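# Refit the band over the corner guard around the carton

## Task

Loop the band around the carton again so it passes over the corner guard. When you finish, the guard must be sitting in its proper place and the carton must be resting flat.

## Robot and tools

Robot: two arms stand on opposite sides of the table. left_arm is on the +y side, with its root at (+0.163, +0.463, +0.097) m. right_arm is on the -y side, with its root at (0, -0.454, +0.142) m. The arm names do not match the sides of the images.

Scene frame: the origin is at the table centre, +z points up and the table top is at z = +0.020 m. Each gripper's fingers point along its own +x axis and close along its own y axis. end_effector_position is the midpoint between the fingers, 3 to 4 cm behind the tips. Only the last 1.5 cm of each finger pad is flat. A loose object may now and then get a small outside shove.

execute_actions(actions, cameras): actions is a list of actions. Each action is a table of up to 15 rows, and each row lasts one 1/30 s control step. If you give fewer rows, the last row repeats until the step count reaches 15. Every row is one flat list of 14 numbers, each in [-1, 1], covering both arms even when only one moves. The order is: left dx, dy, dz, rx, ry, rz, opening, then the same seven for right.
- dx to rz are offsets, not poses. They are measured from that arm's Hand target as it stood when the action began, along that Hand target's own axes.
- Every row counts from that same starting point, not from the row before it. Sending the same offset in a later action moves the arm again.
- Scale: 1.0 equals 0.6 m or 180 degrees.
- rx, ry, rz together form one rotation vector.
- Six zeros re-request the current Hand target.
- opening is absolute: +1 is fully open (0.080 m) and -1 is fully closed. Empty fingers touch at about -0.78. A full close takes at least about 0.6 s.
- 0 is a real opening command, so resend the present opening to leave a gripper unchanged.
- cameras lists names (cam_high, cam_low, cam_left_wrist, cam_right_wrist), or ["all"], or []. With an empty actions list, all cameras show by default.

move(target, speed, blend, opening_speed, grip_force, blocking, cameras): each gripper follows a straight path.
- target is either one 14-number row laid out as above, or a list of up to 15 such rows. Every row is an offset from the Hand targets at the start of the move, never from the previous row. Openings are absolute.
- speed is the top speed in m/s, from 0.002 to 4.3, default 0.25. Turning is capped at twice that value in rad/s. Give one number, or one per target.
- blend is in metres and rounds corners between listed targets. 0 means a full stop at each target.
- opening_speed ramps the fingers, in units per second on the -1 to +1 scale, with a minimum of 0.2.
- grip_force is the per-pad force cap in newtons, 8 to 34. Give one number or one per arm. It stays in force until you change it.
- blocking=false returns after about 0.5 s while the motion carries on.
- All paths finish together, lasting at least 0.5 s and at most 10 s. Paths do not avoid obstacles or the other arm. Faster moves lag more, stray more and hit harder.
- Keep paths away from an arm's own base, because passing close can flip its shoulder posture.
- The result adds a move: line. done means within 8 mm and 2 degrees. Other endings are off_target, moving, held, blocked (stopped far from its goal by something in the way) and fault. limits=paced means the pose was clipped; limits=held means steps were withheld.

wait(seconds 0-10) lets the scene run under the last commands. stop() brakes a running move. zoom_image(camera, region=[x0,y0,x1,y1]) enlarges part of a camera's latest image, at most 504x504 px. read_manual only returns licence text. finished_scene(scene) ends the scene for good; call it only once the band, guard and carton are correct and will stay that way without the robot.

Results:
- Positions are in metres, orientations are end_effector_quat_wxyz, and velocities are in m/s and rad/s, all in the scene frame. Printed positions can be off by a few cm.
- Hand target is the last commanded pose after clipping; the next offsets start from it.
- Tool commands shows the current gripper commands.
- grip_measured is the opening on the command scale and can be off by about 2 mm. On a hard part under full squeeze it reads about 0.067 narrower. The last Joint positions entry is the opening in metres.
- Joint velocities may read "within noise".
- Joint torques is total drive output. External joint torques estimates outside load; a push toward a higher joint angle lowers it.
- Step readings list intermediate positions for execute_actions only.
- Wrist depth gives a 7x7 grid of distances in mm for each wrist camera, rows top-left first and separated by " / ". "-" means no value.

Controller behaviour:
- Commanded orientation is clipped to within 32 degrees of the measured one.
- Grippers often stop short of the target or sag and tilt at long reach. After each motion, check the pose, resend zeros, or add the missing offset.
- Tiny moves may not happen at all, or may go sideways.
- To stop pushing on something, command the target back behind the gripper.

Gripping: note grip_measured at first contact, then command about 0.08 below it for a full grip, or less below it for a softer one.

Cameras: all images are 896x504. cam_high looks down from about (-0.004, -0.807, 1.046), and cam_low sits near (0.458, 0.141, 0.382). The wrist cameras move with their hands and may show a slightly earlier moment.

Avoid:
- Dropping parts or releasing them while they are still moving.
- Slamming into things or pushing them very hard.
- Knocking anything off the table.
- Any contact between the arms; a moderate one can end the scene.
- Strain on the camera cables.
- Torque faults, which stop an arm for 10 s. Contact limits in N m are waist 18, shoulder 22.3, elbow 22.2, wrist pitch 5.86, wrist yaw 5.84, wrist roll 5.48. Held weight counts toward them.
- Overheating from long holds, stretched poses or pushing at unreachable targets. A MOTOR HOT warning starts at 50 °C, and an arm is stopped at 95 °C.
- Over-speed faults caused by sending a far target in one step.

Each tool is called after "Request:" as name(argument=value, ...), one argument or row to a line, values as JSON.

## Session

Request:
execute_actions(
  actions=[],
)

Scene clock: 0.00 s.
left_arm: end_effector_position=(-0.1806, +0.4450, +0.2657) grip_measured=+1.000 end_effector_quat_wxyz=(+0.278, +0.607, +0.185, -0.721) | right_arm: end_effector_position=(+0.2136, -0.2192, +0.1569) grip_measured=+1.000 end_effector_quat_wxyz=(-0.743, -0.131, -0.618, +0.223)
Joint positions: left_arm=[-1.585 1.756 1.597 -1.306 -0.18 -0.688 0.08] | right_arm=[-0.639 1.909 1.157 -0.875 0.213 1.448 0.08]
Joint velocities: within noise
Joint torques (N m): no reading
External joint torques (N m): no reading
Heat: left arm: hottest shoulder 40 °C (+0.0 °C/min); right arm: hottest wrist pitch 36 °C (+0.0 °C/min).
Wrist depth (mm): cam_left_wrist=[330 322 312 306 299 140 1167 / 328 320 315 312 306 276 1151 / 345 325 327 318 212 300 301 / 349 335 329 324 295 307 303 / 355 344 336 308 317 313 1232 / - - 318 315 328 93 1226 / - - 91 340 334 88 -] | cam_right_wrist=[154 171 180 185 191 197 198 / 175 179 185 189 196 203 208 / 179 183 189 196 201 208 214 / 185 188 195 201 208 216 222 / 188 191 201 207 213 220 230 / - 70 206 213 221 - 235 / - 75 211 219 228 - -]
Hand target: left_arm -0.1806, +0.4449, +0.2654; +0.278, +0.608, +0.185, -0.721 | right_arm +0.2137, -0.2193, +0.1568; +0.743, +0.130, +0.617, -0.223
Tool commands: left_gripper/opening=+1.0 right_gripper/opening=+1.0
camera_calibration:
cam_left_wrist: T_world_to_cam=[[-0.667606, 0.74201, -0.0610261, -0.42276], [0.735776, 0.670071, 0.0981749, -0.157576], [0.113739, 0.0206406, -0.993296, 0.357156], [0, 0, 0, 1]] pos_world=[-0.206919, 0.411907, 0.344432]
cam_right_wrist: T_world_to_cam=[[-0.476102, -0.87387, 0.0983769, -0.101788], [-0.855374, 0.486158, 0.178844, 0.289646], [-0.204113, 0.000998724, -0.978947, 0.269425], [0, 0, 0, 1]] pos_world=[0.254287, -0.230032, 0.221965]

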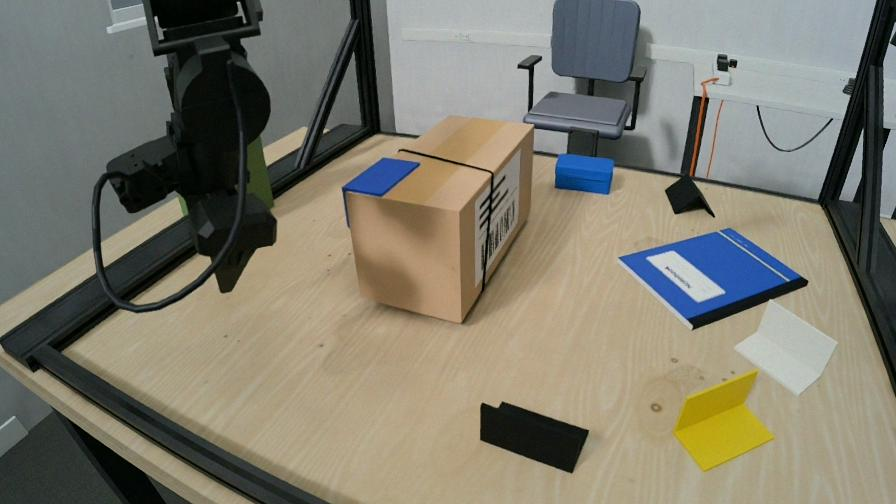

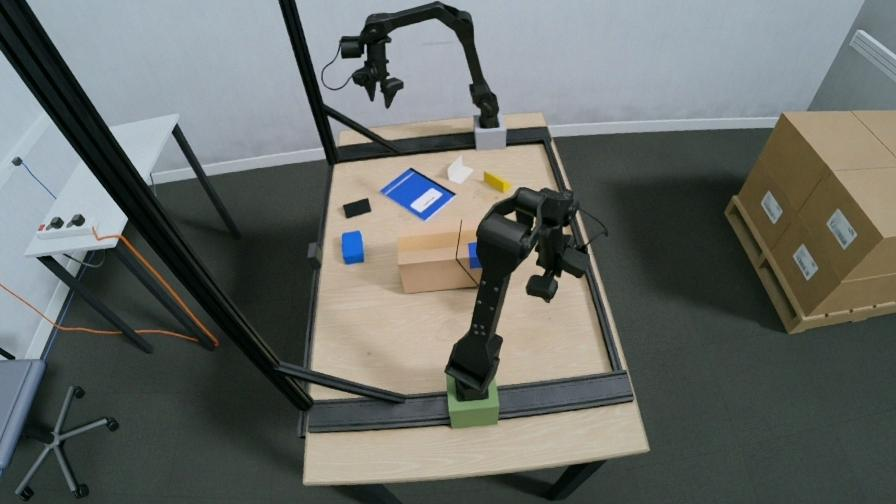

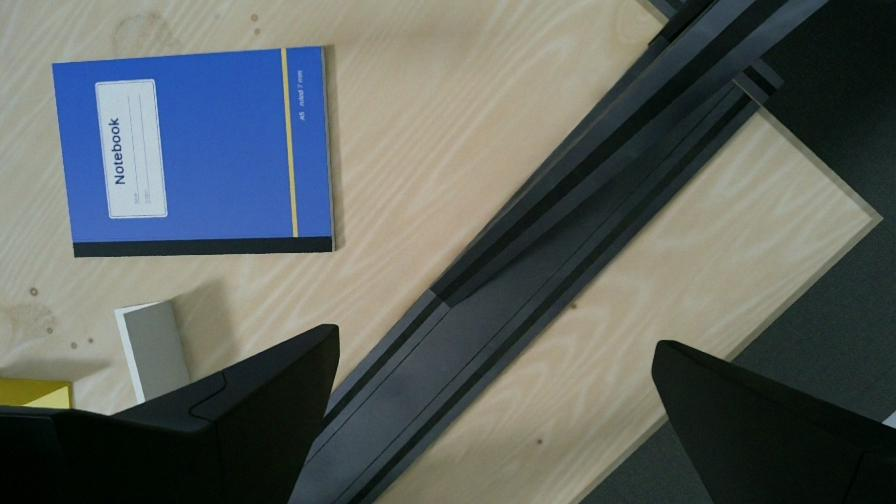

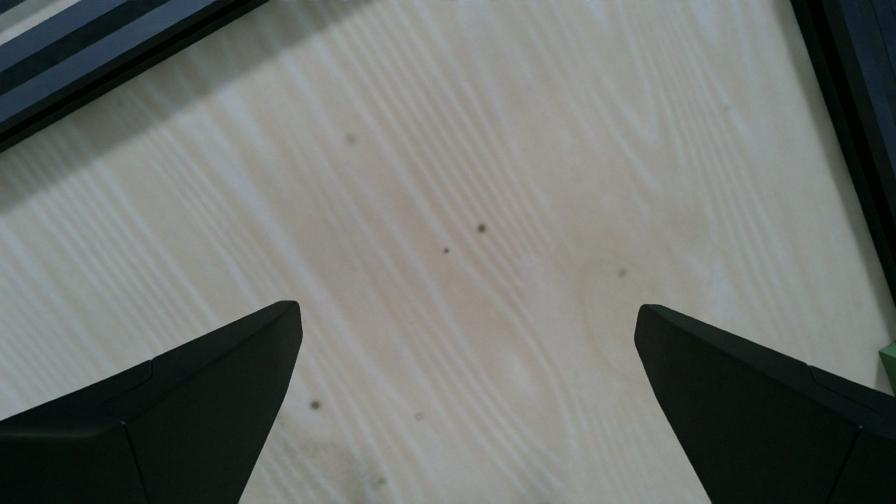

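Request:
zoom_image(
  camera="cam_high",
  region=[320, 100, 560, 340],
)

Request:
zoom_image(
  camera="cam_low",
  region=[380, 180, 580, 320],
)

Scaled by 2.100.

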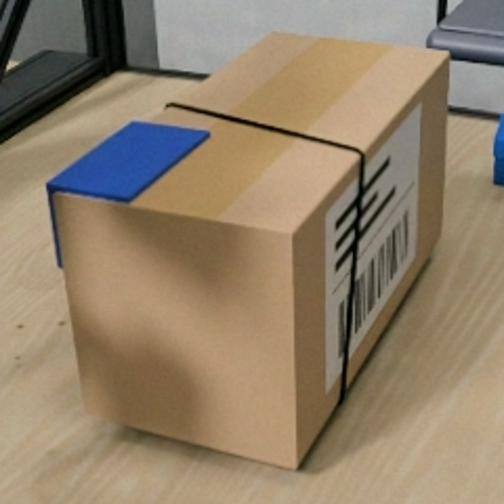

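Scaled by 2.520.

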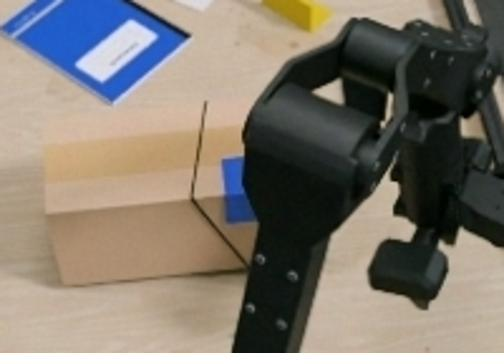

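Request:
move(
  target=[
    [0.0341, 0.3329, 0.0703, -0.1317, -0.0823, 0.0583, -0.2, -0.1871, -0.1265, -0.0208, -0.584, -0.1381, 0.3345, -0.2],
    [0.0682, 0.6658, 0.1405, -0.2634, -0.1645, 0.1165, -0.2, -0.2244, -0.2313, -0.2649, -0.584, -0.1381, 0.3345, -0.2],
  ],
  speed=0.35,
  blend=0.03,
  cameras=["all"],
)

Scene clock: 59.13 s.
left_arm: end_effector_position=(+0.0014, +0.0792, +0.2722) grip_measured=-0.197 end_effector_quat_wxyz=(+0.654, +0.269, +0.271, -0.653) | right_arm: end_effector_position=(-0.0094, -0.2421, +0.2689) grip_measured=-0.197 end_effector_quat_wxyz=(+0.653, -0.270, +0.269, +0.654)
Joint positions: left_arm=[-0.515 1.594 1.215 -0.477 -0.365 -0.393 0.026] | right_arm=[0.091 0.626 0.474 -0.632 0.066 0.064 0.026]
Joint torques (N m): left_arm=[-0.06 -5.57 8.49 1.25 -0.18 0.12] | right_arm=[0.34 -0.15 5.96 2 0.11 0.17]
External joint torques (N m): left_arm=[-0.06 1.4 1.71 -0.11 0.02 0.12] | right_arm=[0.34 0.46 -0.92 0.55 0.08 0.17]
Heat: left arm: hottest shoulder 47 °C (+7.1 °C/min); right arm: hottest wrist pitch 36 °C (+0.0 °C/min).
Wrist depth (mm): cam_left_wrist=[2095 494 499 503 508 511 526 / 1727 449 255 261 264 443 473 / 411 406 235 236 238 245 419 / 365 371 238 234 229 228 385 / 342 344 340 318 304 349 358 / 323 325 - 320 92 330 320 / - - - 302 - - -] | cam_right_wrist=[446 438 252 253 255 447 468 / 358 239 232 233 235 409 414 / 372 217 215 216 214 375 381 / 344 340 260 263 265 353 357 / 323 327 331 330 331 332 335 / 304 308 - 306 80 317 316 / - - - 288 - - -]
Hand target: left_arm -0.0004, +0.0763, +0.2705; +0.653, +0.271, +0.270, -0.654 | right_arm -0.0098, -0.2420, +0.2672; +0.654, -0.270, +0.271, +0.653
Off the commanded pose: left_arm 0.004 m, 0 deg | right_arm 0.002 m, 0 deg.
move: done
camera_calibration:
cam_left_wrist: T_world_to_cam=[[-0.998257, -0.0425214, 0.0409314, 0.00538333], [-0.0567821, 0.881103, -0.469504, 0.0919386], [-0.0161009, -0.47101, -0.881981, 0.359352], [0, 0, 0, 1]] pos_world=[0.0163803, 0.0884799, 0.359887]
cam_right_wrist: T_world_to_cam=[[0.999662, 0.00725758, 0.0249693, 0.00790619], [0.0165172, -0.918879, -0.394194, -0.0879142], [0.0200829, 0.394473, -0.918688, 0.414776], [0, 0, 0, 1]] pos_world=[-0.0147813, -0.244458, 0.346197]

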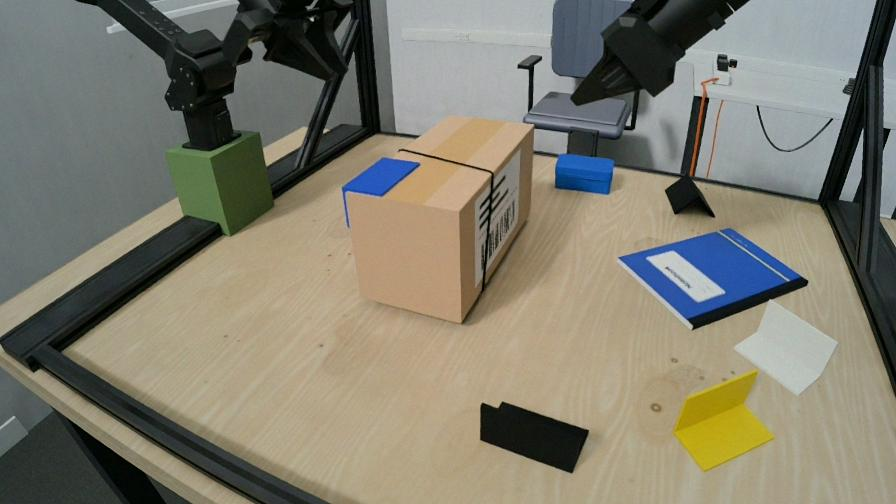

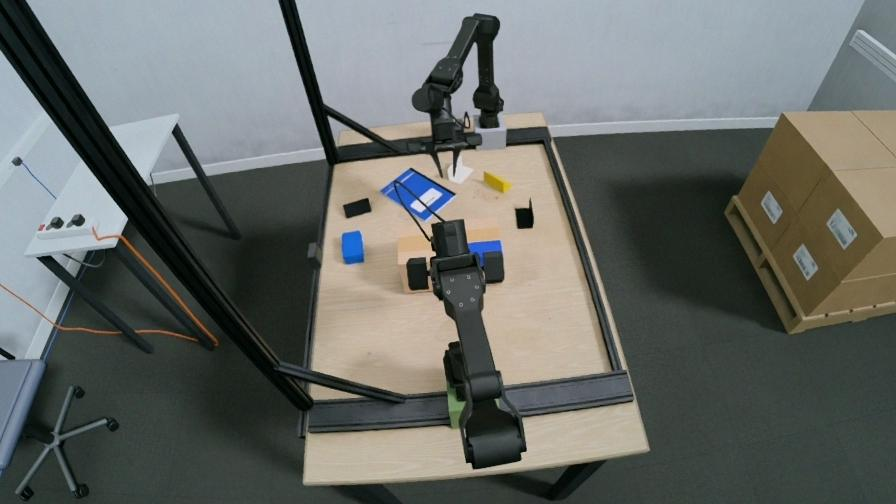

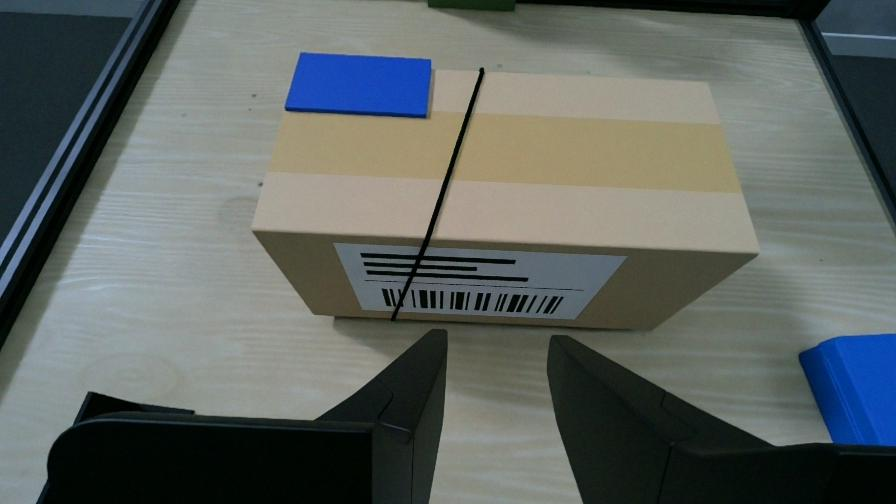

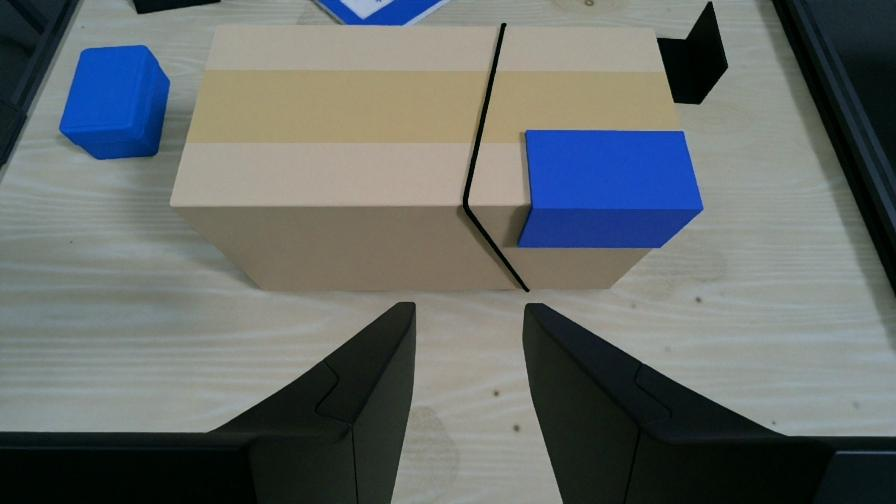

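Request:
move(
  target=[0, 0, 0, 0, 0, 0, -0.2, 0.1467, -0.0073, -0.0033, -0.0043, 0, 0.0043, -0.2],
  speed=0.12,
  cameras=["cam_right_wrist"],
)

Scene clock: 158.87 s.
left_arm: end_effector_position=(+0.0014, +0.0792, +0.2722) grip_measured=-0.197 end_effector_quat_wxyz=(+0.654, +0.269, +0.271, -0.653) | right_arm: end_effector_position=(-0.0060, -0.1797, +0.2072) grip_measured=-0.197 end_effector_quat_wxyz=(+0.649, -0.268, +0.266, +0.660)
Joint positions: left_arm=[-0.515 1.594 1.215 -0.477 -0.365 -0.393 0.026] | right_arm=[0.025 1.081 0.351 -0.045 0.006 0.01 0.026]
Joint torques (N m): left_arm=[0.02 -5.59 8.52 1.25 -0.16 0.12] | right_arm=[-0.26 -2.12 5.2 2.03 -0.13 -0.16]
External joint torques (N m): left_arm=[0.02 1.46 1.67 -0.12 0.04 0.12] | right_arm=[-0.25 0.52 -1.04 0.59 -0.13 -0.16]
Heat: left arm: hottest shoulder 42 °C (-2.0 °C/min); right arm: hottest wrist pitch 44 °C (+2.0 °C/min).
Wrist depth (mm): cam_left_wrist=[1946 491 499 503 507 513 527 / 1739 446 254 261 262 444 477 / 391 405 236 236 240 244 418 / 362 372 238 234 227 228 384 / 342 345 341 317 304 349 358 / 321 324 - 319 92 331 319 / - - - 301 - - -] | cam_right_wrist=[294 166 167 169 170 173 359 / 153 153 154 155 156 157 336 / 141 142 143 144 142 141 306 / 131 132 133 134 134 132 134 / 255 170 154 154 129 158 267 / 246 250 - 247 80 255 254 / - - - 234 - - -]
Hand target: left_arm -0.0004, +0.0763, +0.2705; +0.653, +0.271, +0.270, -0.654 | right_arm -0.0055, -0.1811, +0.2037; +0.647, -0.272, +0.268, +0.659
Off the commanded pose: left_arm 0.004 m, 0 deg | right_arm 0.004 m, 1 deg.
move: done
camera_calibration:
cam_right_wrist: T_world_to_cam=[[0.999563, 0.0206865, 0.0211377, 0.00876799], [0.0274141, -0.916248, -0.399672, -0.0532687], [0.0110995, 0.400077, -0.916414, 0.333773], [0, 0, 0, 1]] pos_world=[-0.0110086, -0.182523, 0.284399]
Images, in order (width x height): cam_right_wrist 896x504.

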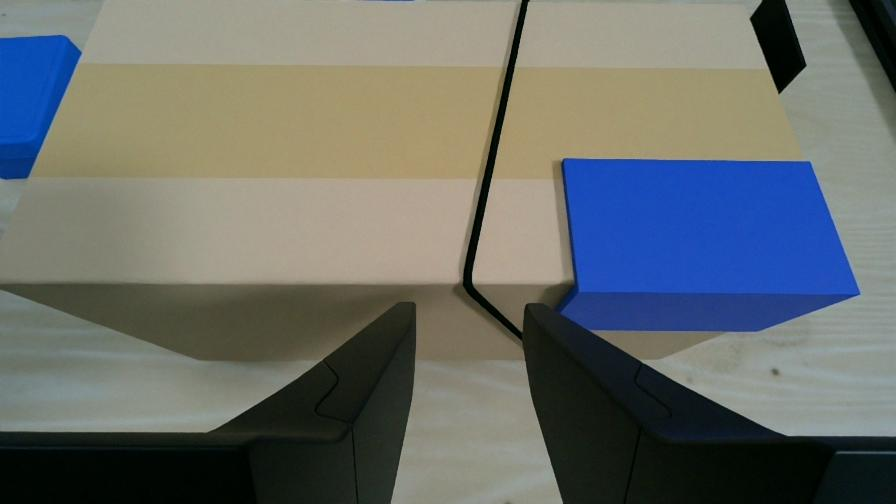

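Request:
move(
  target=[0, 0, 0, 0, 0, 0, -0.2, 0.0233, 0, 0, 0, 0, 0, -0.5],
  speed=0.06,
  cameras=["cam_right_wrist"],
)

Scene clock: 178.13 s.
left_arm: end_effector_position=(+0.0014, +0.0792, +0.2722) grip_measured=-0.197 end_effector_quat_wxyz=(+0.654, +0.269, +0.271, -0.653) | right_arm: end_effector_position=(-0.0062, -0.1694, +0.1977) grip_measured=-0.497 end_effector_quat_wxyz=(+0.649, -0.268, +0.266, +0.660)
Joint positions: left_arm=[-0.515 1.594 1.215 -0.477 -0.365 -0.393 0.026] | right_arm=[0.025 1.174 0.35 0.05 0.006 0.01 0.013]
Joint torques (N m): left_arm=[0.01 -5.58 8.55 1.25 -0.17 0.11] | right_arm=[-0.25 -2.34 4.92 1.97 -0.13 -0.16]
External joint torques (N m): left_arm=[0.01 1.35 1.76 -0.12 0.02 0.11] | right_arm=[-0.25 0.69 -1.06 0.53 -0.13 -0.16]
Heat: left arm: hottest shoulder 42 °C (-1.0 °C/min); right arm: hottest wrist pitch 43 °C (+0.0 °C/min).
Wrist depth (mm): cam_left_wrist=[1930 483 500 491 508 514 1790 / 1751 447 254 260 263 447 466 / 395 407 236 236 239 244 422 / 363 372 238 234 228 228 385 / 341 343 341 316 305 348 363 / 322 324 - 320 92 331 339 / - - - 301 - - -] | cam_right_wrist=[153 154 154 155 157 157 350 / 141 141 142 143 144 145 320 / 130 131 132 132 129 130 138 / 121 122 122 123 122 121 121 / 130 131 131 119 118 118 118 / 239 238 - - 65 243 243 / - - - - - - -]
Hand target: left_arm -0.0004, +0.0763, +0.2705; +0.653, +0.271, +0.270, -0.654 | right_arm -0.0056, -0.1712, +0.1938; +0.647, -0.272, +0.268, +0.659
Off the commanded pose: left_arm 0.004 m, 0 deg | right_arm 0.004 m, 1 deg.
move: done
camera_calibration:
cam_right_wrist: T_world_to_cam=[[0.999573, 0.0204704, 0.0208557, 0.00899834], [0.027116, -0.915785, -0.400752, -0.047339], [0.0108958, 0.401146, -0.915949, 0.321043], [0, 0, 0, 1]] pos_world=[-0.0112089, -0.172322, 0.2749]
Images, in order (width x height): cam_right_wrist 896x504.

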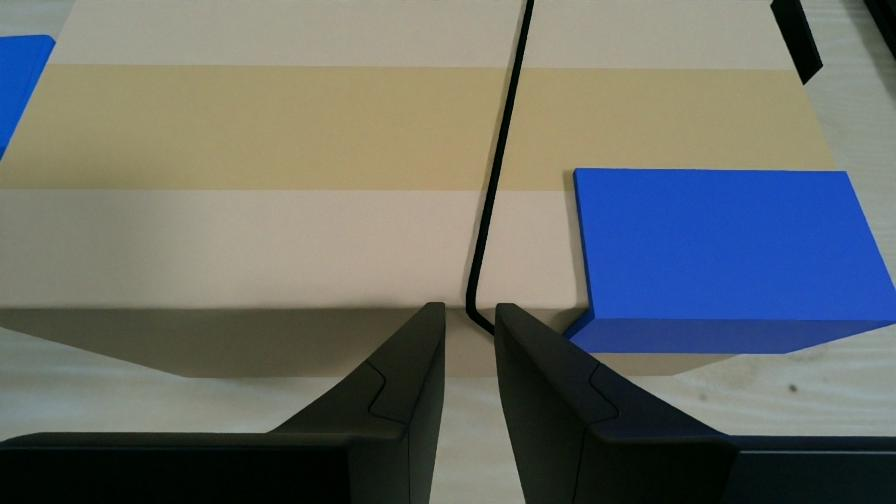

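Request:
move(
  target=[0, 0, 0, 0, 0, 0, -0.2, 0.0217, 0, -0.0075, 0, 0, 0, -0.5],
  speed=0.05,
  cameras=["cam_right_wrist"],
)

Scene clock: 191.43 s.
left_arm: end_effector_position=(+0.0014, +0.0792, +0.2722) grip_measured=-0.197 end_effector_quat_wxyz=(+0.654, +0.269, +0.271, -0.653) | right_arm: end_effector_position=(-0.0064, -0.1636, +0.1861) grip_measured=-0.497 end_effector_quat_wxyz=(+0.650, -0.267, +0.265, +0.660)
Joint positions: left_arm=[-0.515 1.594 1.215 -0.477 -0.365 -0.393 0.026] | right_arm=[0.025 1.253 0.334 0.146 0.006 0.01 0.013]
Joint torques (N m): left_arm=[-0.01 -5.58 8.55 1.27 -0.16 0.11] | right_arm=[-0.27 -1.98 4.71 2.23 -0.13 -0.16]
External joint torques (N m): left_arm=[-0.07 1.37 1.81 -0.07 0.05 0.11] | right_arm=[-0.27 1.34 -1.02 0.78 -0.13 -0.16]
Heat: left arm: hottest shoulder 42 °C (-1.0 °C/min); right arm: hottest wrist pitch 42 °C (-2.0 °C/min).
Wrist depth (mm): cam_left_wrist=[2026 485 500 495 508 508 534 / - 448 254 261 263 447 473 / 411 407 236 237 238 245 421 / 371 372 238 233 228 228 386 / 341 344 341 318 304 349 358 / 322 325 - 319 92 331 323 / - - - 302 - - -] | cam_right_wrist=[138 139 140 140 141 142 326 / 127 128 128 129 130 131 133 / 118 118 119 120 120 117 119 / 109 110 110 111 110 108 107 / 107 108 108 - 105 104 105 / 224 200 - - 70 229 234 / - - - - - - -]
Hand target: left_arm -0.0004, +0.0763, +0.2705; +0.653, +0.271, +0.270, -0.654 | right_arm -0.0058, -0.1652, +0.1814; +0.647, -0.272, +0.268, +0.659
Off the commanded pose: left_arm 0.004 m, 0 deg | right_arm 0.005 m, 1 deg.
move: done
camera_calibration:
cam_right_wrist: T_world_to_cam=[[0.999574, 0.020464, 0.020813, 0.00933582], [0.0271183, -0.91485, -0.402883, -0.0461314], [0.0107961, 0.403276, -0.915015, 0.308282], [0, 0, 0, 1]] pos_world=[-0.0114091, -0.166717, 0.263303]
Images, in order (width x height): cam_right_wrist 896x504.

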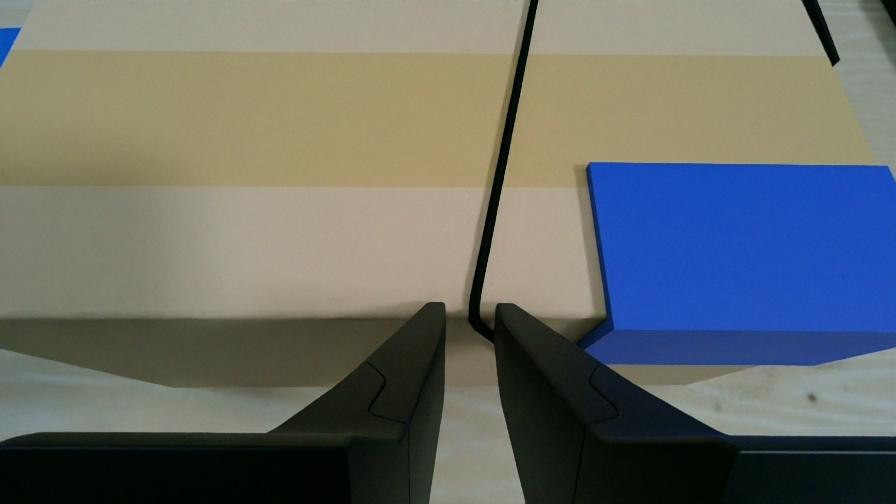

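Request:
move(
  target=[
    [0, 0, 0, 0, 0, 0, -0.2, 0.0142, 0, 0, 0, 0, 0, -0.5],
    [0, 0, 0, 0, 0, 0, -0.2, 0.0142, 0, 0, 0, 0, 0, -1],
  ],
  speed=0.04,
  opening_speed=1.2,
  cameras=["cam_right_wrist"],
)

Scene clock: 200.13 s.
left_arm: end_effector_position=(+0.0014, +0.0792, +0.2722) grip_measured=-0.197 end_effector_quat_wxyz=(+0.654, +0.269, +0.271, -0.653) | right_arm: end_effector_position=(-0.0056, -0.1598, +0.1826) grip_measured=-0.759 end_effector_quat_wxyz=(+0.652, -0.263, +0.261, +0.661)
Joint positions: left_arm=[-0.515 1.594 1.215 -0.477 -0.365 -0.393 0.026] | right_arm=[0.022 1.288 0.328 0.2 0.006 0.009 0.001]
Joint torques (N m): left_arm=[-0.02 -5.56 8.53 1.25 -0.18 0.11] | right_arm=[-0.03 0.58 5.84 2.21 -0.16 -0.13]
External joint torques (N m): left_arm=[-0.01 1.36 1.81 -0.1 0.02 0.1] | right_arm=[-0.03 4.05 0.2 0.73 -0.15 -0.13]
Heat: left arm: hottest shoulder 42 °C (-1.0 °C/min); right arm: hottest wrist pitch 43 °C (-1.0 °C/min).
Wrist depth (mm): cam_left_wrist=[1961 494 502 492 508 514 534 / 1703 447 254 261 262 443 472 / 401 408 236 237 238 245 418 / 364 371 227 226 226 228 387 / 342 345 335 299 294 346 354 / 322 324 - 320 92 332 312 / - - - 302 - - -] | cam_right_wrist=[138 141 141 143 143 145 341 / 128 129 128 130 131 131 306 / 118 119 119 120 120 117 120 / 109 109 111 111 110 108 107 / 112 105 106 105 110 104 111 / 223 208 - - 164 229 233 / - - - - - - -]
Hand target: left_arm -0.0004, +0.0763, +0.2705; +0.653, +0.271, +0.270, -0.654 | right_arm -0.0059, -0.1592, +0.1754; +0.647, -0.272, +0.268, +0.659
Off the commanded pose: left_arm 0.004 m, 0 deg | right_arm 0.007 m, 1 deg.
move: done
camera_calibration:
cam_right_wrist: T_world_to_cam=[[0.999598, 0.0180911, 0.0218233, 0.00799326], [0.0255013, -0.910096, -0.413612, -0.0413338], [0.0123786, 0.414002, -0.910192, 0.304433], [0, 0, 0, 1]] pos_world=[-0.0107044, -0.163798, 0.259822]
Images, in order (width x height): cam_right_wrist 896x504.

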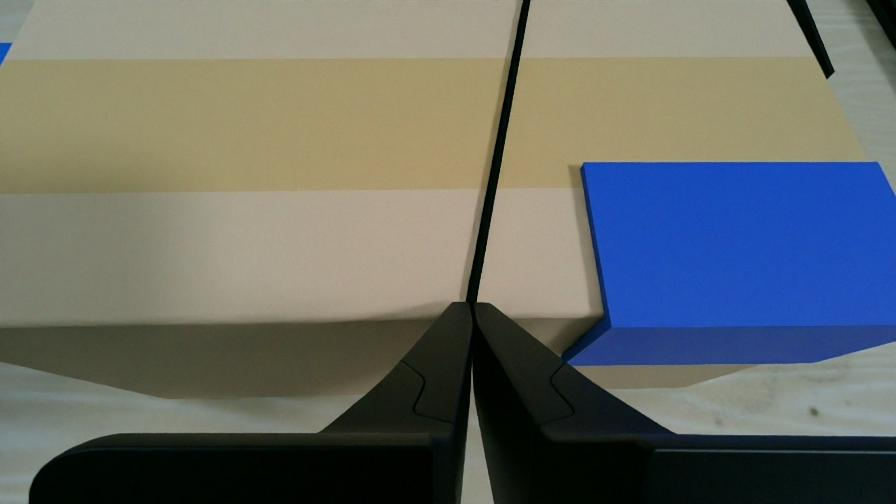

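Request:
move(
  target=[0, 0, 0, 0, 0, 0, -0.2, -0.0275, 0, 0, 0, 0, 0, -1],
  speed=0.05,
  cameras=["cam_right_wrist"],
)

Scene clock: 204.93 s.
left_arm: end_effector_position=(+0.0014, +0.0792, +0.2722) grip_measured=-0.197 end_effector_quat_wxyz=(+0.654, +0.269, +0.271, -0.653) | right_arm: end_effector_position=(-0.0044, -0.1691, +0.1861) grip_measured=-0.759 end_effector_quat_wxyz=(+0.650, -0.273, +0.271, +0.656)
Joint positions: left_arm=[-0.515 1.594 1.215 -0.477 -0.365 -0.393 0.026] | right_arm=[0.019 1.225 0.332 0.105 0.008 0.009 0.001]
Joint torques (N m): left_arm=[0 -5.59 8.52 1.25 -0.17 0.12] | right_arm=[0.18 -4.95 4.83 1.42 -0.2 -0.13]
External joint torques (N m): left_arm=[0.03 1.39 1.73 -0.11 0.03 0.11] | right_arm=[0.19 -1.76 -0.96 -0.01 -0.2 -0.13]
Heat: left arm: hottest shoulder 42 °C (-1.0 °C/min); right arm: hottest wrist pitch 43 °C (-1.0 °C/min).
Wrist depth (mm): cam_left_wrist=[1915 486 501 492 514 514 1857 / 1777 446 254 261 263 445 474 / 413 407 235 236 239 244 422 / 364 370 228 225 227 228 385 / 341 344 336 299 294 346 361 / 323 325 - 318 92 332 333 / - - - 302 - - -] | cam_right_wrist=[135 135 136 140 139 140 329 / 126 125 126 127 129 130 131 / 116 116 117 119 118 113 118 / 108 109 109 110 110 107 108 / 157 143 148 122 141 145 244 / 226 228 - - 234 232 233 / - - - - - - -]
Hand target: left_arm -0.0004, +0.0763, +0.2705; +0.653, +0.271, +0.270, -0.654 | right_arm -0.0056, -0.1709, +0.1870; +0.647, -0.272, +0.268, +0.659
Off the commanded pose: left_arm 0.004 m, 0 deg | right_arm 0.002 m, 1 deg.
move: done
camera_calibration:
cam_right_wrist: T_world_to_cam=[[0.999621, 0.0149876, 0.0230745, 0.00617682], [0.0227675, -0.921459, -0.387807, -0.0551682], [0.01545, 0.388186, -0.921452, 0.309209], [0, 0, 0, 1]] pos_world=[-0.00969569, -0.170958, 0.263384]
Images, in order (width x height): cam_right_wrist 896x504.

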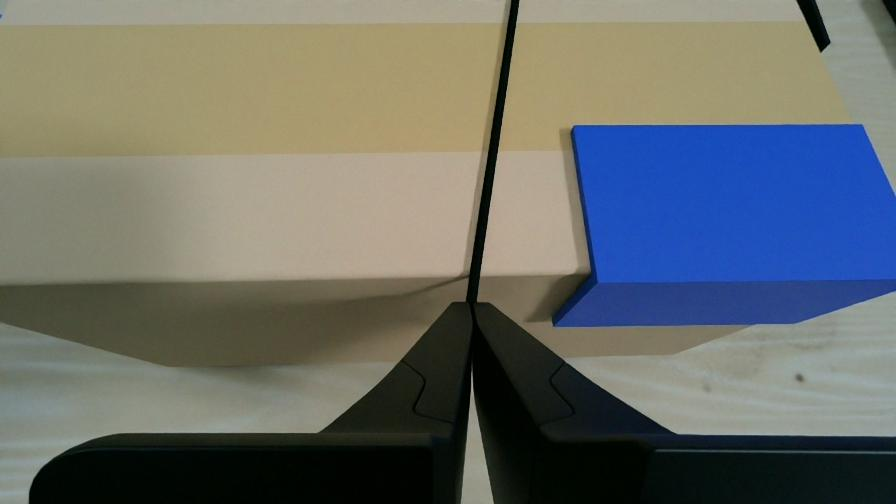

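Request:
move(
  target=[0, 0, 0, 0, 0, 0, -0.2, -0.0108, -0.02, 0.0083, 0, 0, 0, -1],
  speed=0.05,
  cameras=["cam_right_wrist"],
)

Scene clock: 223.70 s.
left_arm: end_effector_position=(+0.0014, +0.0792, +0.2722) grip_measured=-0.197 end_effector_quat_wxyz=(+0.654, +0.269, +0.271, -0.653) | right_arm: end_effector_position=(+0.0074, -0.1740, +0.1893) grip_measured=-0.759 end_effector_quat_wxyz=(+0.648, -0.277, +0.275, +0.654)
Joint positions: left_arm=[-0.515 1.594 1.215 -0.477 -0.365 -0.393 0.026] | right_arm=[-0.047 1.189 0.338 0.047 -0.037 -0.038 0.001]
Joint torques (N m): left_arm=[0.01 -5.59 8.49 1.26 -0.15 0.13] | right_arm=[0.02 -4.86 6.3 1.31 -0.32 -0.17]
External joint torques (N m): left_arm=[-0.02 1.34 1.73 -0.1 0.05 0.12] | right_arm=[0.04 -1.82 0.41 -0.1 -0.31 -0.18]
Heat: left arm: hottest shoulder 42 °C (+0.0 °C/min); right arm: hottest wrist pitch 42 °C (-2.0 °C/min).
Wrist depth (mm): cam_left_wrist=[1946 495 501 493 508 516 1886 / 1764 446 255 260 263 443 477 / 398 407 236 236 238 245 423 / 366 372 228 226 226 228 386 / 342 344 334 300 293 347 361 / 322 325 - 320 92 331 332 / - - - 301 - - -] | cam_right_wrist=[137 138 139 139 141 142 329 / 127 128 128 129 132 132 308 / 118 119 119 120 117 118 281 / 112 114 115 115 113 112 123 / 165 169 174 141 188 244 249 / 229 230 - - 235 235 235 / - - - - - - -]
Hand target: left_arm -0.0004, +0.0763, +0.2705; +0.653, +0.271, +0.270, -0.654 | right_arm +0.0063, -0.1717, +0.1951; +0.647, -0.272, +0.268, +0.659
Off the commanded pose: left_arm 0.004 m, 0 deg | right_arm 0.006 m, 1 deg.
move: done
camera_calibration:
cam_right_wrist: T_world_to_cam=[[0.99961, 0.0143052, 0.0239632, -0.00599443], [0.0222513, -0.926779, -0.374948, -0.0620871], [0.0168448, 0.375335, -0.926736, 0.312604], [0, 0, 0, 1]] pos_world=[0.00210785, -0.174787, 0.266566]
Images, in order (width x height): cam_right_wrist 896x504.

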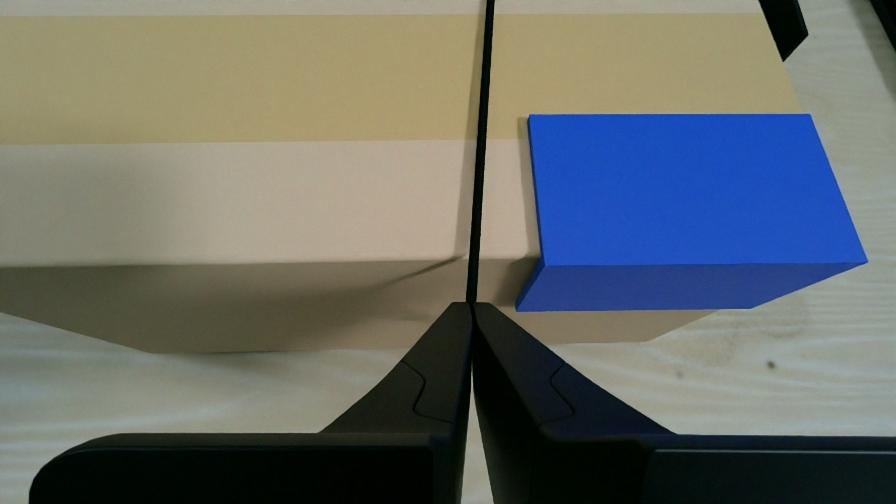

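Request:
move(
  target=[
    [0, 0, 0, 0, 0, 0, -0.2, -0.0067, -0.0167, 0.0067, 0, 0, 0, -1],
    [0, 0, 0, 0, 0, 0, -0.2, -0.0067, -0.0683, 0.0067, 0, 0, 0, -1],
  ],
  speed=0.06,
  blend=[0.01, 0],
  cameras=["cam_right_wrist"],
)

Scene clock: 234.27 s.
left_arm: end_effector_position=(+0.0014, +0.0792, +0.2722) grip_measured=-0.197 end_effector_quat_wxyz=(+0.654, +0.269, +0.271, -0.653) | right_arm: end_effector_position=(+0.0454, -0.1733, +0.1977) grip_measured=-0.759 end_effector_quat_wxyz=(+0.646, -0.273, +0.272, +0.659)
Joint positions: left_arm=[-0.515 1.594 1.215 -0.477 -0.365 -0.393 0.026] | right_arm=[-0.267 1.194 0.378 0.004 -0.201 -0.2 0.001]
Joint torques (N m): left_arm=[0.03 -5.59 8.49 1.25 -0.18 0.13] | right_arm=[-0.41 -3.16 6.73 1.47 -0.2 -0.14]
External joint torques (N m): left_arm=[0.01 1.4 1.72 -0.11 0.02 0.12] | right_arm=[-0.4 0.02 0.7 0.05 -0.1 -0.14]
Heat: left arm: hottest shoulder 42 °C (+0.0 °C/min); right arm: hottest wrist pitch 41 °C (-2.0 °C/min).
Wrist depth (mm): cam_left_wrist=[1816 485 503 494 507 513 527 / 1764 447 253 262 262 444 471 / 401 406 235 237 239 244 421 / 371 373 228 225 227 228 384 / 341 343 336 301 293 348 356 / 322 324 - 320 92 332 312 / - - - 302 - - -] | cam_right_wrist=[152 151 151 151 152 331 330 / 137 139 140 140 141 312 315 / 131 129 130 126 127 290 293 / 122 122 122 118 118 271 274 / 168 171 173 128 180 255 255 / 238 239 - - 244 241 241 / - - - - - - -]
Hand target: left_arm -0.0004, +0.0763, +0.2705; +0.653, +0.271, +0.270, -0.654 | right_arm +0.0474, -0.1709, +0.2008; +0.647, -0.272, +0.268, +0.659
Off the commanded pose: left_arm 0.004 m, 0 deg | right_arm 0.004 m, 0 deg.
move: done; blend cut to 0.0058 m at target 1
camera_calibration:
cam_right_wrist: T_world_to_cam=[[0.999556, 0.0232655, 0.0186205, -0.0416176], [0.0286455, -0.922372, -0.385239, -0.0565628], [0.00821225, 0.385602, -0.922629, 0.320917], [0, 0, 0, 1]] pos_world=[0.040584, -0.17495, 0.275072]
Images, in order (width x height): cam_right_wrist 896x504.

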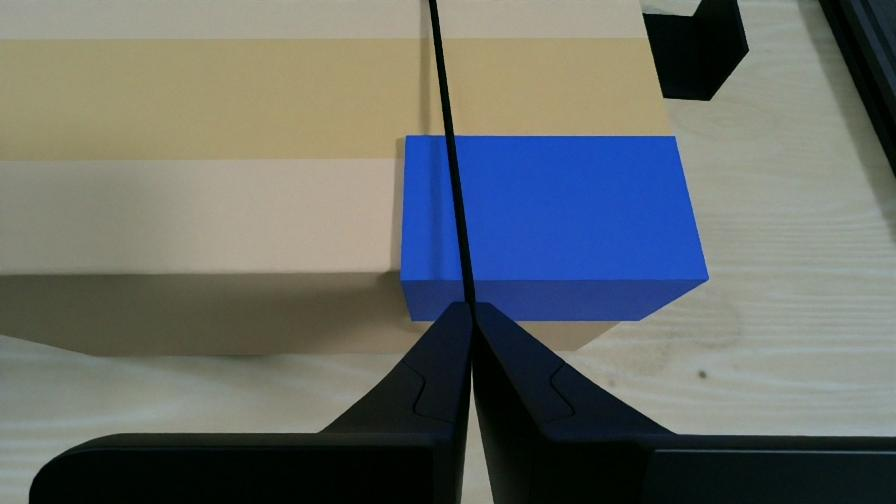

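Request:
move(
  target=[0, 0, 0, 0, 0, 0, -0.2, 0.02, -0.005, -0.0117, 0, 0, 0, -1],
  speed=0.05,
  cameras=["cam_right_wrist"],
)

Scene clock: 244.70 s.
left_arm: end_effector_position=(+0.0014, +0.0792, +0.2722) grip_measured=-0.197 end_effector_quat_wxyz=(+0.654, +0.269, +0.271, -0.653) | right_arm: end_effector_position=(+0.0495, -0.1654, +0.1901) grip_measured=-0.759 end_effector_quat_wxyz=(+0.648, -0.270, +0.266, +0.660)
Joint positions: left_arm=[-0.515 1.594 1.215 -0.477 -0.365 -0.393 0.026] | right_arm=[-0.277 1.266 0.373 0.093 -0.208 -0.207 0.001]
Joint torques (N m): left_arm=[0.07 -5.6 8.52 1.24 -0.17 0.12] | right_arm=[-0.44 -3.31 4.73 1.9 -0.23 -0.17]
External joint torques (N m): left_arm=[0.03 1.37 1.73 -0.12 0.03 0.12] | right_arm=[-0.44 0.19 -1.12 0.47 -0.12 -0.17]
Heat: left arm: hottest shoulder 41 °C (-1.0 °C/min); right arm: hottest wrist pitch 40 °C (-2.0 °C/min).
Wrist depth (mm): cam_left_wrist=[1977 487 502 493 508 515 1830 / 1764 447 255 262 263 446 466 / 416 406 235 237 239 245 423 / 365 372 227 224 226 228 386 / 342 344 336 300 293 346 359 / 321 324 - 319 92 331 322 / - - - 302 - - -] | cam_right_wrist=[141 142 143 143 145 326 334 / 131 131 131 132 135 310 311 / 121 122 122 118 119 282 289 / 113 113 114 111 111 262 268 / 133 136 137 106 125 246 251 / 229 229 - - 237 234 236 / - - - - - - -]
Hand target: left_arm -0.0004, +0.0763, +0.2705; +0.653, +0.271, +0.270, -0.654 | right_arm +0.0503, -0.1673, +0.1873; +0.647, -0.272, +0.268, +0.659
Off the commanded pose: left_arm 0.004 m, 0 deg | right_arm 0.003 m, 0 deg.
move: done
camera_calibration:
cam_right_wrist: T_world_to_cam=[[0.99947, 0.0234964, 0.0225249, -0.0463418], [0.0305129, -0.917282, -0.397069, -0.0493019], [0.011332, 0.397546, -0.917512, 0.311635], [0, 0, 0, 1]] pos_world=[0.0442901, -0.168024, 0.267397]
Images, in order (width x height): cam_right_wrist 896x504.

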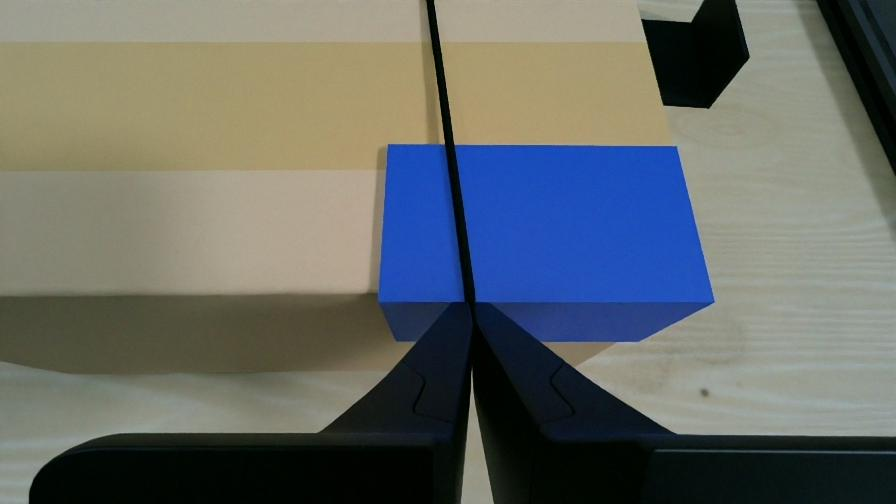

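Request:
move(
  target=[0, 0, 0, 0, 0, 0, -0.2, 0.0117, 0, 0.004, 0, 0, 0, -1],
  speed=0.04,
  cameras=["cam_right_wrist"],
)

Scene clock: 264.37 s.
left_arm: end_effector_position=(+0.0014, +0.0792, +0.2722) grip_measured=-0.197 end_effector_quat_wxyz=(+0.654, +0.269, +0.271, -0.653) | right_arm: end_effector_position=(+0.0500, -0.1634, +0.1857) grip_measured=-0.759 end_effector_quat_wxyz=(+0.647, -0.271, +0.269, +0.660)
Joint positions: left_arm=[-0.515 1.594 1.215 -0.477 -0.365 -0.393 0.026] | right_arm=[-0.277 1.296 0.373 0.117 -0.208 -0.207 0.001]
Joint torques (N m): left_arm=[-0.02 -5.57 8.5 1.26 -0.16 0.11] | right_arm=[0.39 -1.54 5.83 2.81 0.05 0.06]
External joint torques (N m): left_arm=[-0.03 1.37 1.71 -0.11 0.04 0.11] | right_arm=[0.42 2.06 0.15 1.4 0.15 0.06]
Heat: left arm: hottest shoulder 41 °C (-1.0 °C/min); right arm: hottest wrist pitch 40 °C (-3.0 °C/min).
Wrist depth (mm): cam_left_wrist=[1946 483 499 490 509 516 535 / 1668 447 255 261 262 444 471 / 392 406 236 237 239 245 423 / 370 371 228 225 226 228 387 / 343 345 336 300 293 348 360 / 323 324 - 318 92 332 321 / - - - 301 - - -] | cam_right_wrist=[137 137 137 138 139 320 324 / 128 126 125 127 128 299 305 / 117 117 118 114 114 274 283 / 109 109 110 108 108 255 262 / 144 129 132 102 122 243 246 / 225 225 - - 230 230 232 / - - - - - - -]
Hand target: left_arm -0.0004, +0.0763, +0.2705; +0.653, +0.271, +0.270, -0.654 | right_arm +0.0501, -0.1607, +0.1840; +0.647, -0.272, +0.268, +0.659
Off the commanded pose: left_arm 0.004 m, 0 deg | right_arm 0.003 m, 0 deg.
move: done
camera_calibration:
cam_right_wrist: T_world_to_cam=[[0.999503, 0.0236246, 0.0208806, -0.0465431], [0.0299266, -0.919311, -0.392391, -0.0504218], [0.00992571, 0.392821, -0.919561, 0.30645], [0, 0, 0, 1]] pos_world=[0.0449872, -0.165634, 0.262987]
Images, in order (width x height): cam_right_wrist 896x504.

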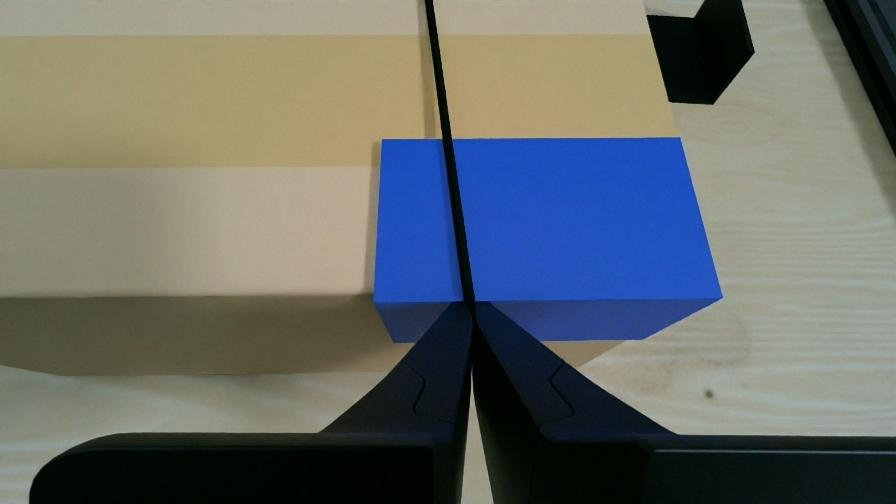

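Request:
execute_actions(
  actions=[],
  cameras=["cam_left_wrist"],
)

Scene clock: 280.00 s.
left_arm: end_effector_position=(+0.0014, +0.0792, +0.2722) grip_measured=-0.197 end_effector_quat_wxyz=(+0.654, +0.269, +0.271, -0.653) | right_arm: end_effector_position=(+0.0500, -0.1634, +0.1857) grip_measured=-0.759 end_effector_quat_wxyz=(+0.647, -0.271, +0.269, +0.660)
Joint positions: left_arm=[-0.515 1.594 1.215 -0.477 -0.365 -0.393 0.026] | right_arm=[-0.277 1.296 0.373 0.118 -0.208 -0.207 0.001]
Joint velocities: within noise
Joint torques (N m): left_arm=[0.06 -5.59 8.51 1.25 -0.18 0.12] | right_arm=[0.39 -1.59 5.81 2.8 0.05 0.06]
External joint torques (N m): left_arm=[0.07 1.49 1.63 -0.14 0.03 0.12] | right_arm=[0.38 2.04 0.03 1.36 0.17 0.06]
Heat: left arm: hottest shoulder 41 °C (-1.0 °C/min); right arm: hottest wrist pitch 42 °C (+0.0 °C/min).
Wrist depth (mm): cam_left_wrist=[2010 496 500 494 504 511 1777 / 1816 447 254 260 263 444 474 / 407 406 235 237 239 244 421 / 371 372 227 225 227 228 385 / 342 343 336 299 293 346 356 / 324 324 - 319 92 331 321 / - - - 302 - - -] | cam_right_wrist=[137 137 137 138 138 320 325 / 128 126 126 127 128 300 304 / 117 117 117 114 115 274 284 / 109 109 109 106 107 256 263 / 144 129 132 102 123 243 247 / 226 225 - - 228 230 231 / - - - - - - -]
Hand target: left_arm -0.0004, +0.0763, +0.2705; +0.653, +0.271, +0.270, -0.654 | right_arm +0.0501, -0.1607, +0.1841; +0.647, -0.272, +0.268, +0.659
Tool commands: left_gripper/opening=-0.2 right_gripper/opening=-1.0
Off the commanded pose: left_arm 0.004 m, 0 deg | right_arm 0.003 m, 0 deg.
camera_calibration:
cam_left_wrist: T_world_to_cam=[[-0.998257, -0.0425214, 0.0409314, 0.00538333], [-0.0567821, 0.881103, -0.469504, 0.0919386], [-0.0161009, -0.47101, -0.881981, 0.359352], [0, 0, 0, 1]] pos_world=[0.0163803, 0.0884799, 0.359887]
Images, in order (width x height): cam_left_wrist 896x504.

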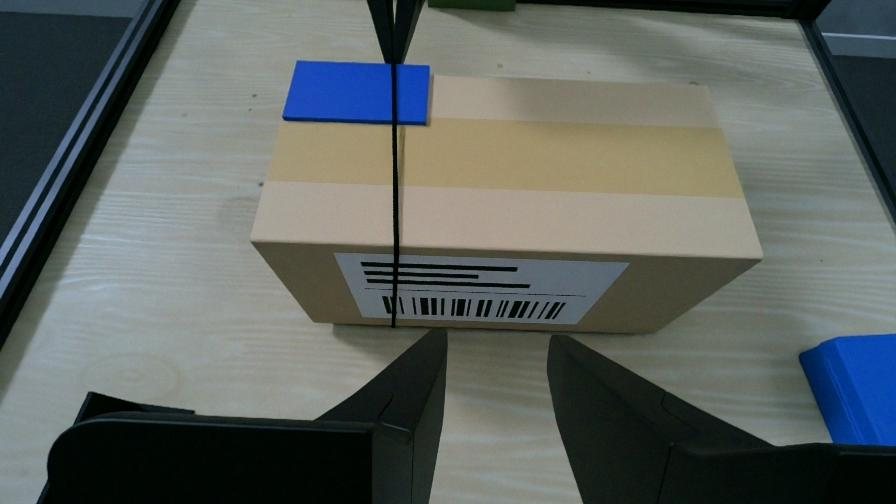

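Request:
move(
  target=[0.1417, 0.0633, -0.01, -0.0043, 0, 0.0043, -0.55, 0, 0, 0, 0, 0, 0, -1],
  speed=0.1,
  cameras=["cam_left_wrist", "cam_right_wrist"],
)

Scene clock: 296.97 s.
left_arm: end_effector_position=(+0.0374, +0.0195, +0.2153) grip_measured=-0.547 end_effector_quat_wxyz=(+0.662, +0.259, +0.270, -0.650) | right_arm: end_effector_position=(+0.0500, -0.1634, +0.1855) grip_measured=-0.759 end_effector_quat_wxyz=(+0.647, -0.271, +0.269, +0.660)
Joint positions: left_arm=[-0.349 1.782 1.177 -0.198 -0.268 -0.279 0.01] | right_arm=[-0.277 1.297 0.373 0.118 -0.208 -0.207 0.001]
Joint torques (N m): left_arm=[0.08 -6.61 6.06 1.33 -0.08 0.13] | right_arm=[0.39 -1.58 5.81 2.8 0.05 0.06]
External joint torques (N m): left_arm=[0.17 1.66 -0.57 -0.12 0.05 0.13] | right_arm=[0.41 2.02 0.11 1.38 0.16 0.06]
Heat: left arm: hottest shoulder 41 °C (+0.0 °C/min); right arm: hottest wrist pitch 44 °C (+3.0 °C/min).
Wrist depth (mm): cam_left_wrist=[1803 410 413 193 426 432 435 / 374 368 180 178 184 187 189 / 331 333 165 165 168 170 171 / 303 306 150 151 152 155 155 / 280 281 142 142 142 144 143 / 263 262 263 - 89 207 195 / - - - - 81 - -] | cam_right_wrist=[137 137 137 138 139 337 322 / 128 126 126 127 128 299 304 / 117 117 117 114 114 275 282 / 109 109 109 106 106 255 263 / 144 129 132 102 123 243 246 / 226 226 - - 231 231 231 / - - - - - - -]
Hand target: left_arm +0.0376, +0.0204, +0.2061; +0.659, +0.269, +0.273, -0.647 | right_arm +0.0501, -0.1607, +0.1840; +0.647, -0.272, +0.268, +0.659
Off the commanded pose: left_arm 0.009 m, 1 deg | right_arm 0.003 m, 0 deg.
move: off_target (left_arm)
camera_calibration:
cam_left_wrist: T_world_to_cam=[[-0.996981, -0.0615173, 0.0473695, 0.0400315], [-0.0767722, 0.872141, -0.483194, 0.123742], [-0.011588, -0.485373, -0.874231, 0.280096], [0, 0, 0, 1]] pos_world=[0.0526564, 0.0304929, 0.302764]
cam_right_wrist: T_world_to_cam=[[0.999504, 0.0236727, 0.0207797, -0.0465042], [0.0299273, -0.91947, -0.39202, -0.0506249], [0.00982611, 0.392448, -0.919722, 0.306251], [0, 0, 0, 1]] pos_world=[0.044987, -0.165635, 0.262786]
Images, in order (width x height): cam_left_wrist 896x504, cam_right_wrist 896x504.

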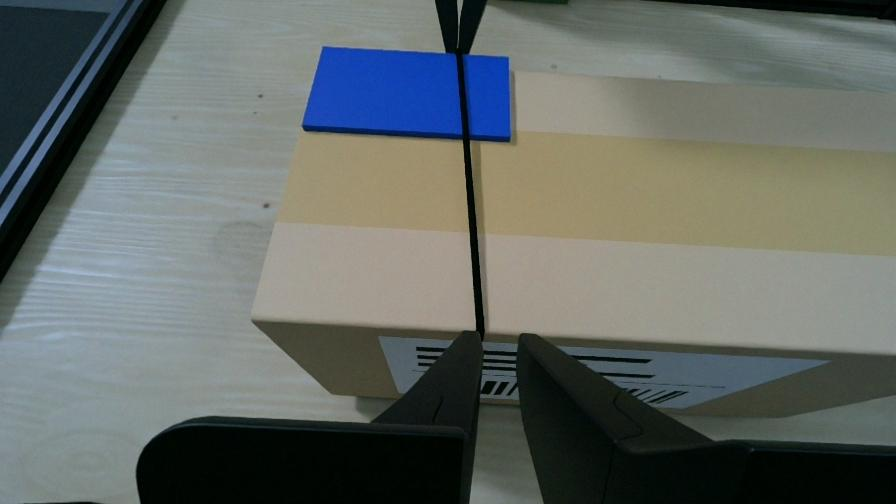

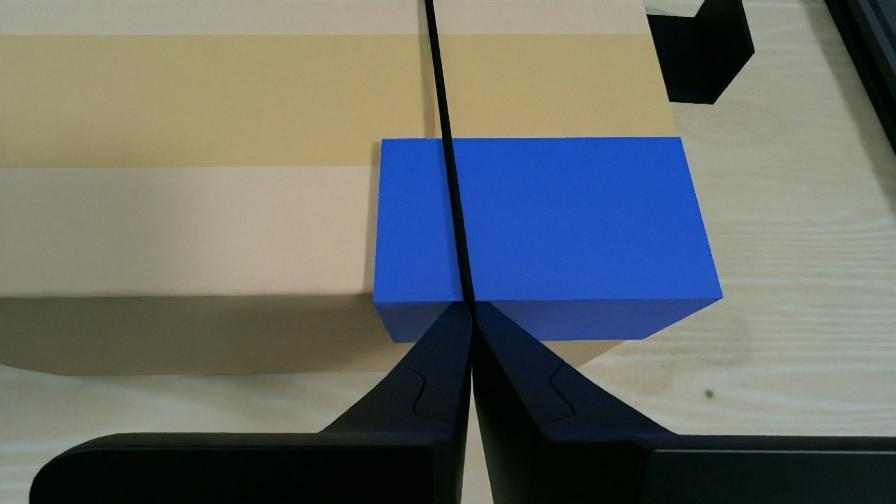

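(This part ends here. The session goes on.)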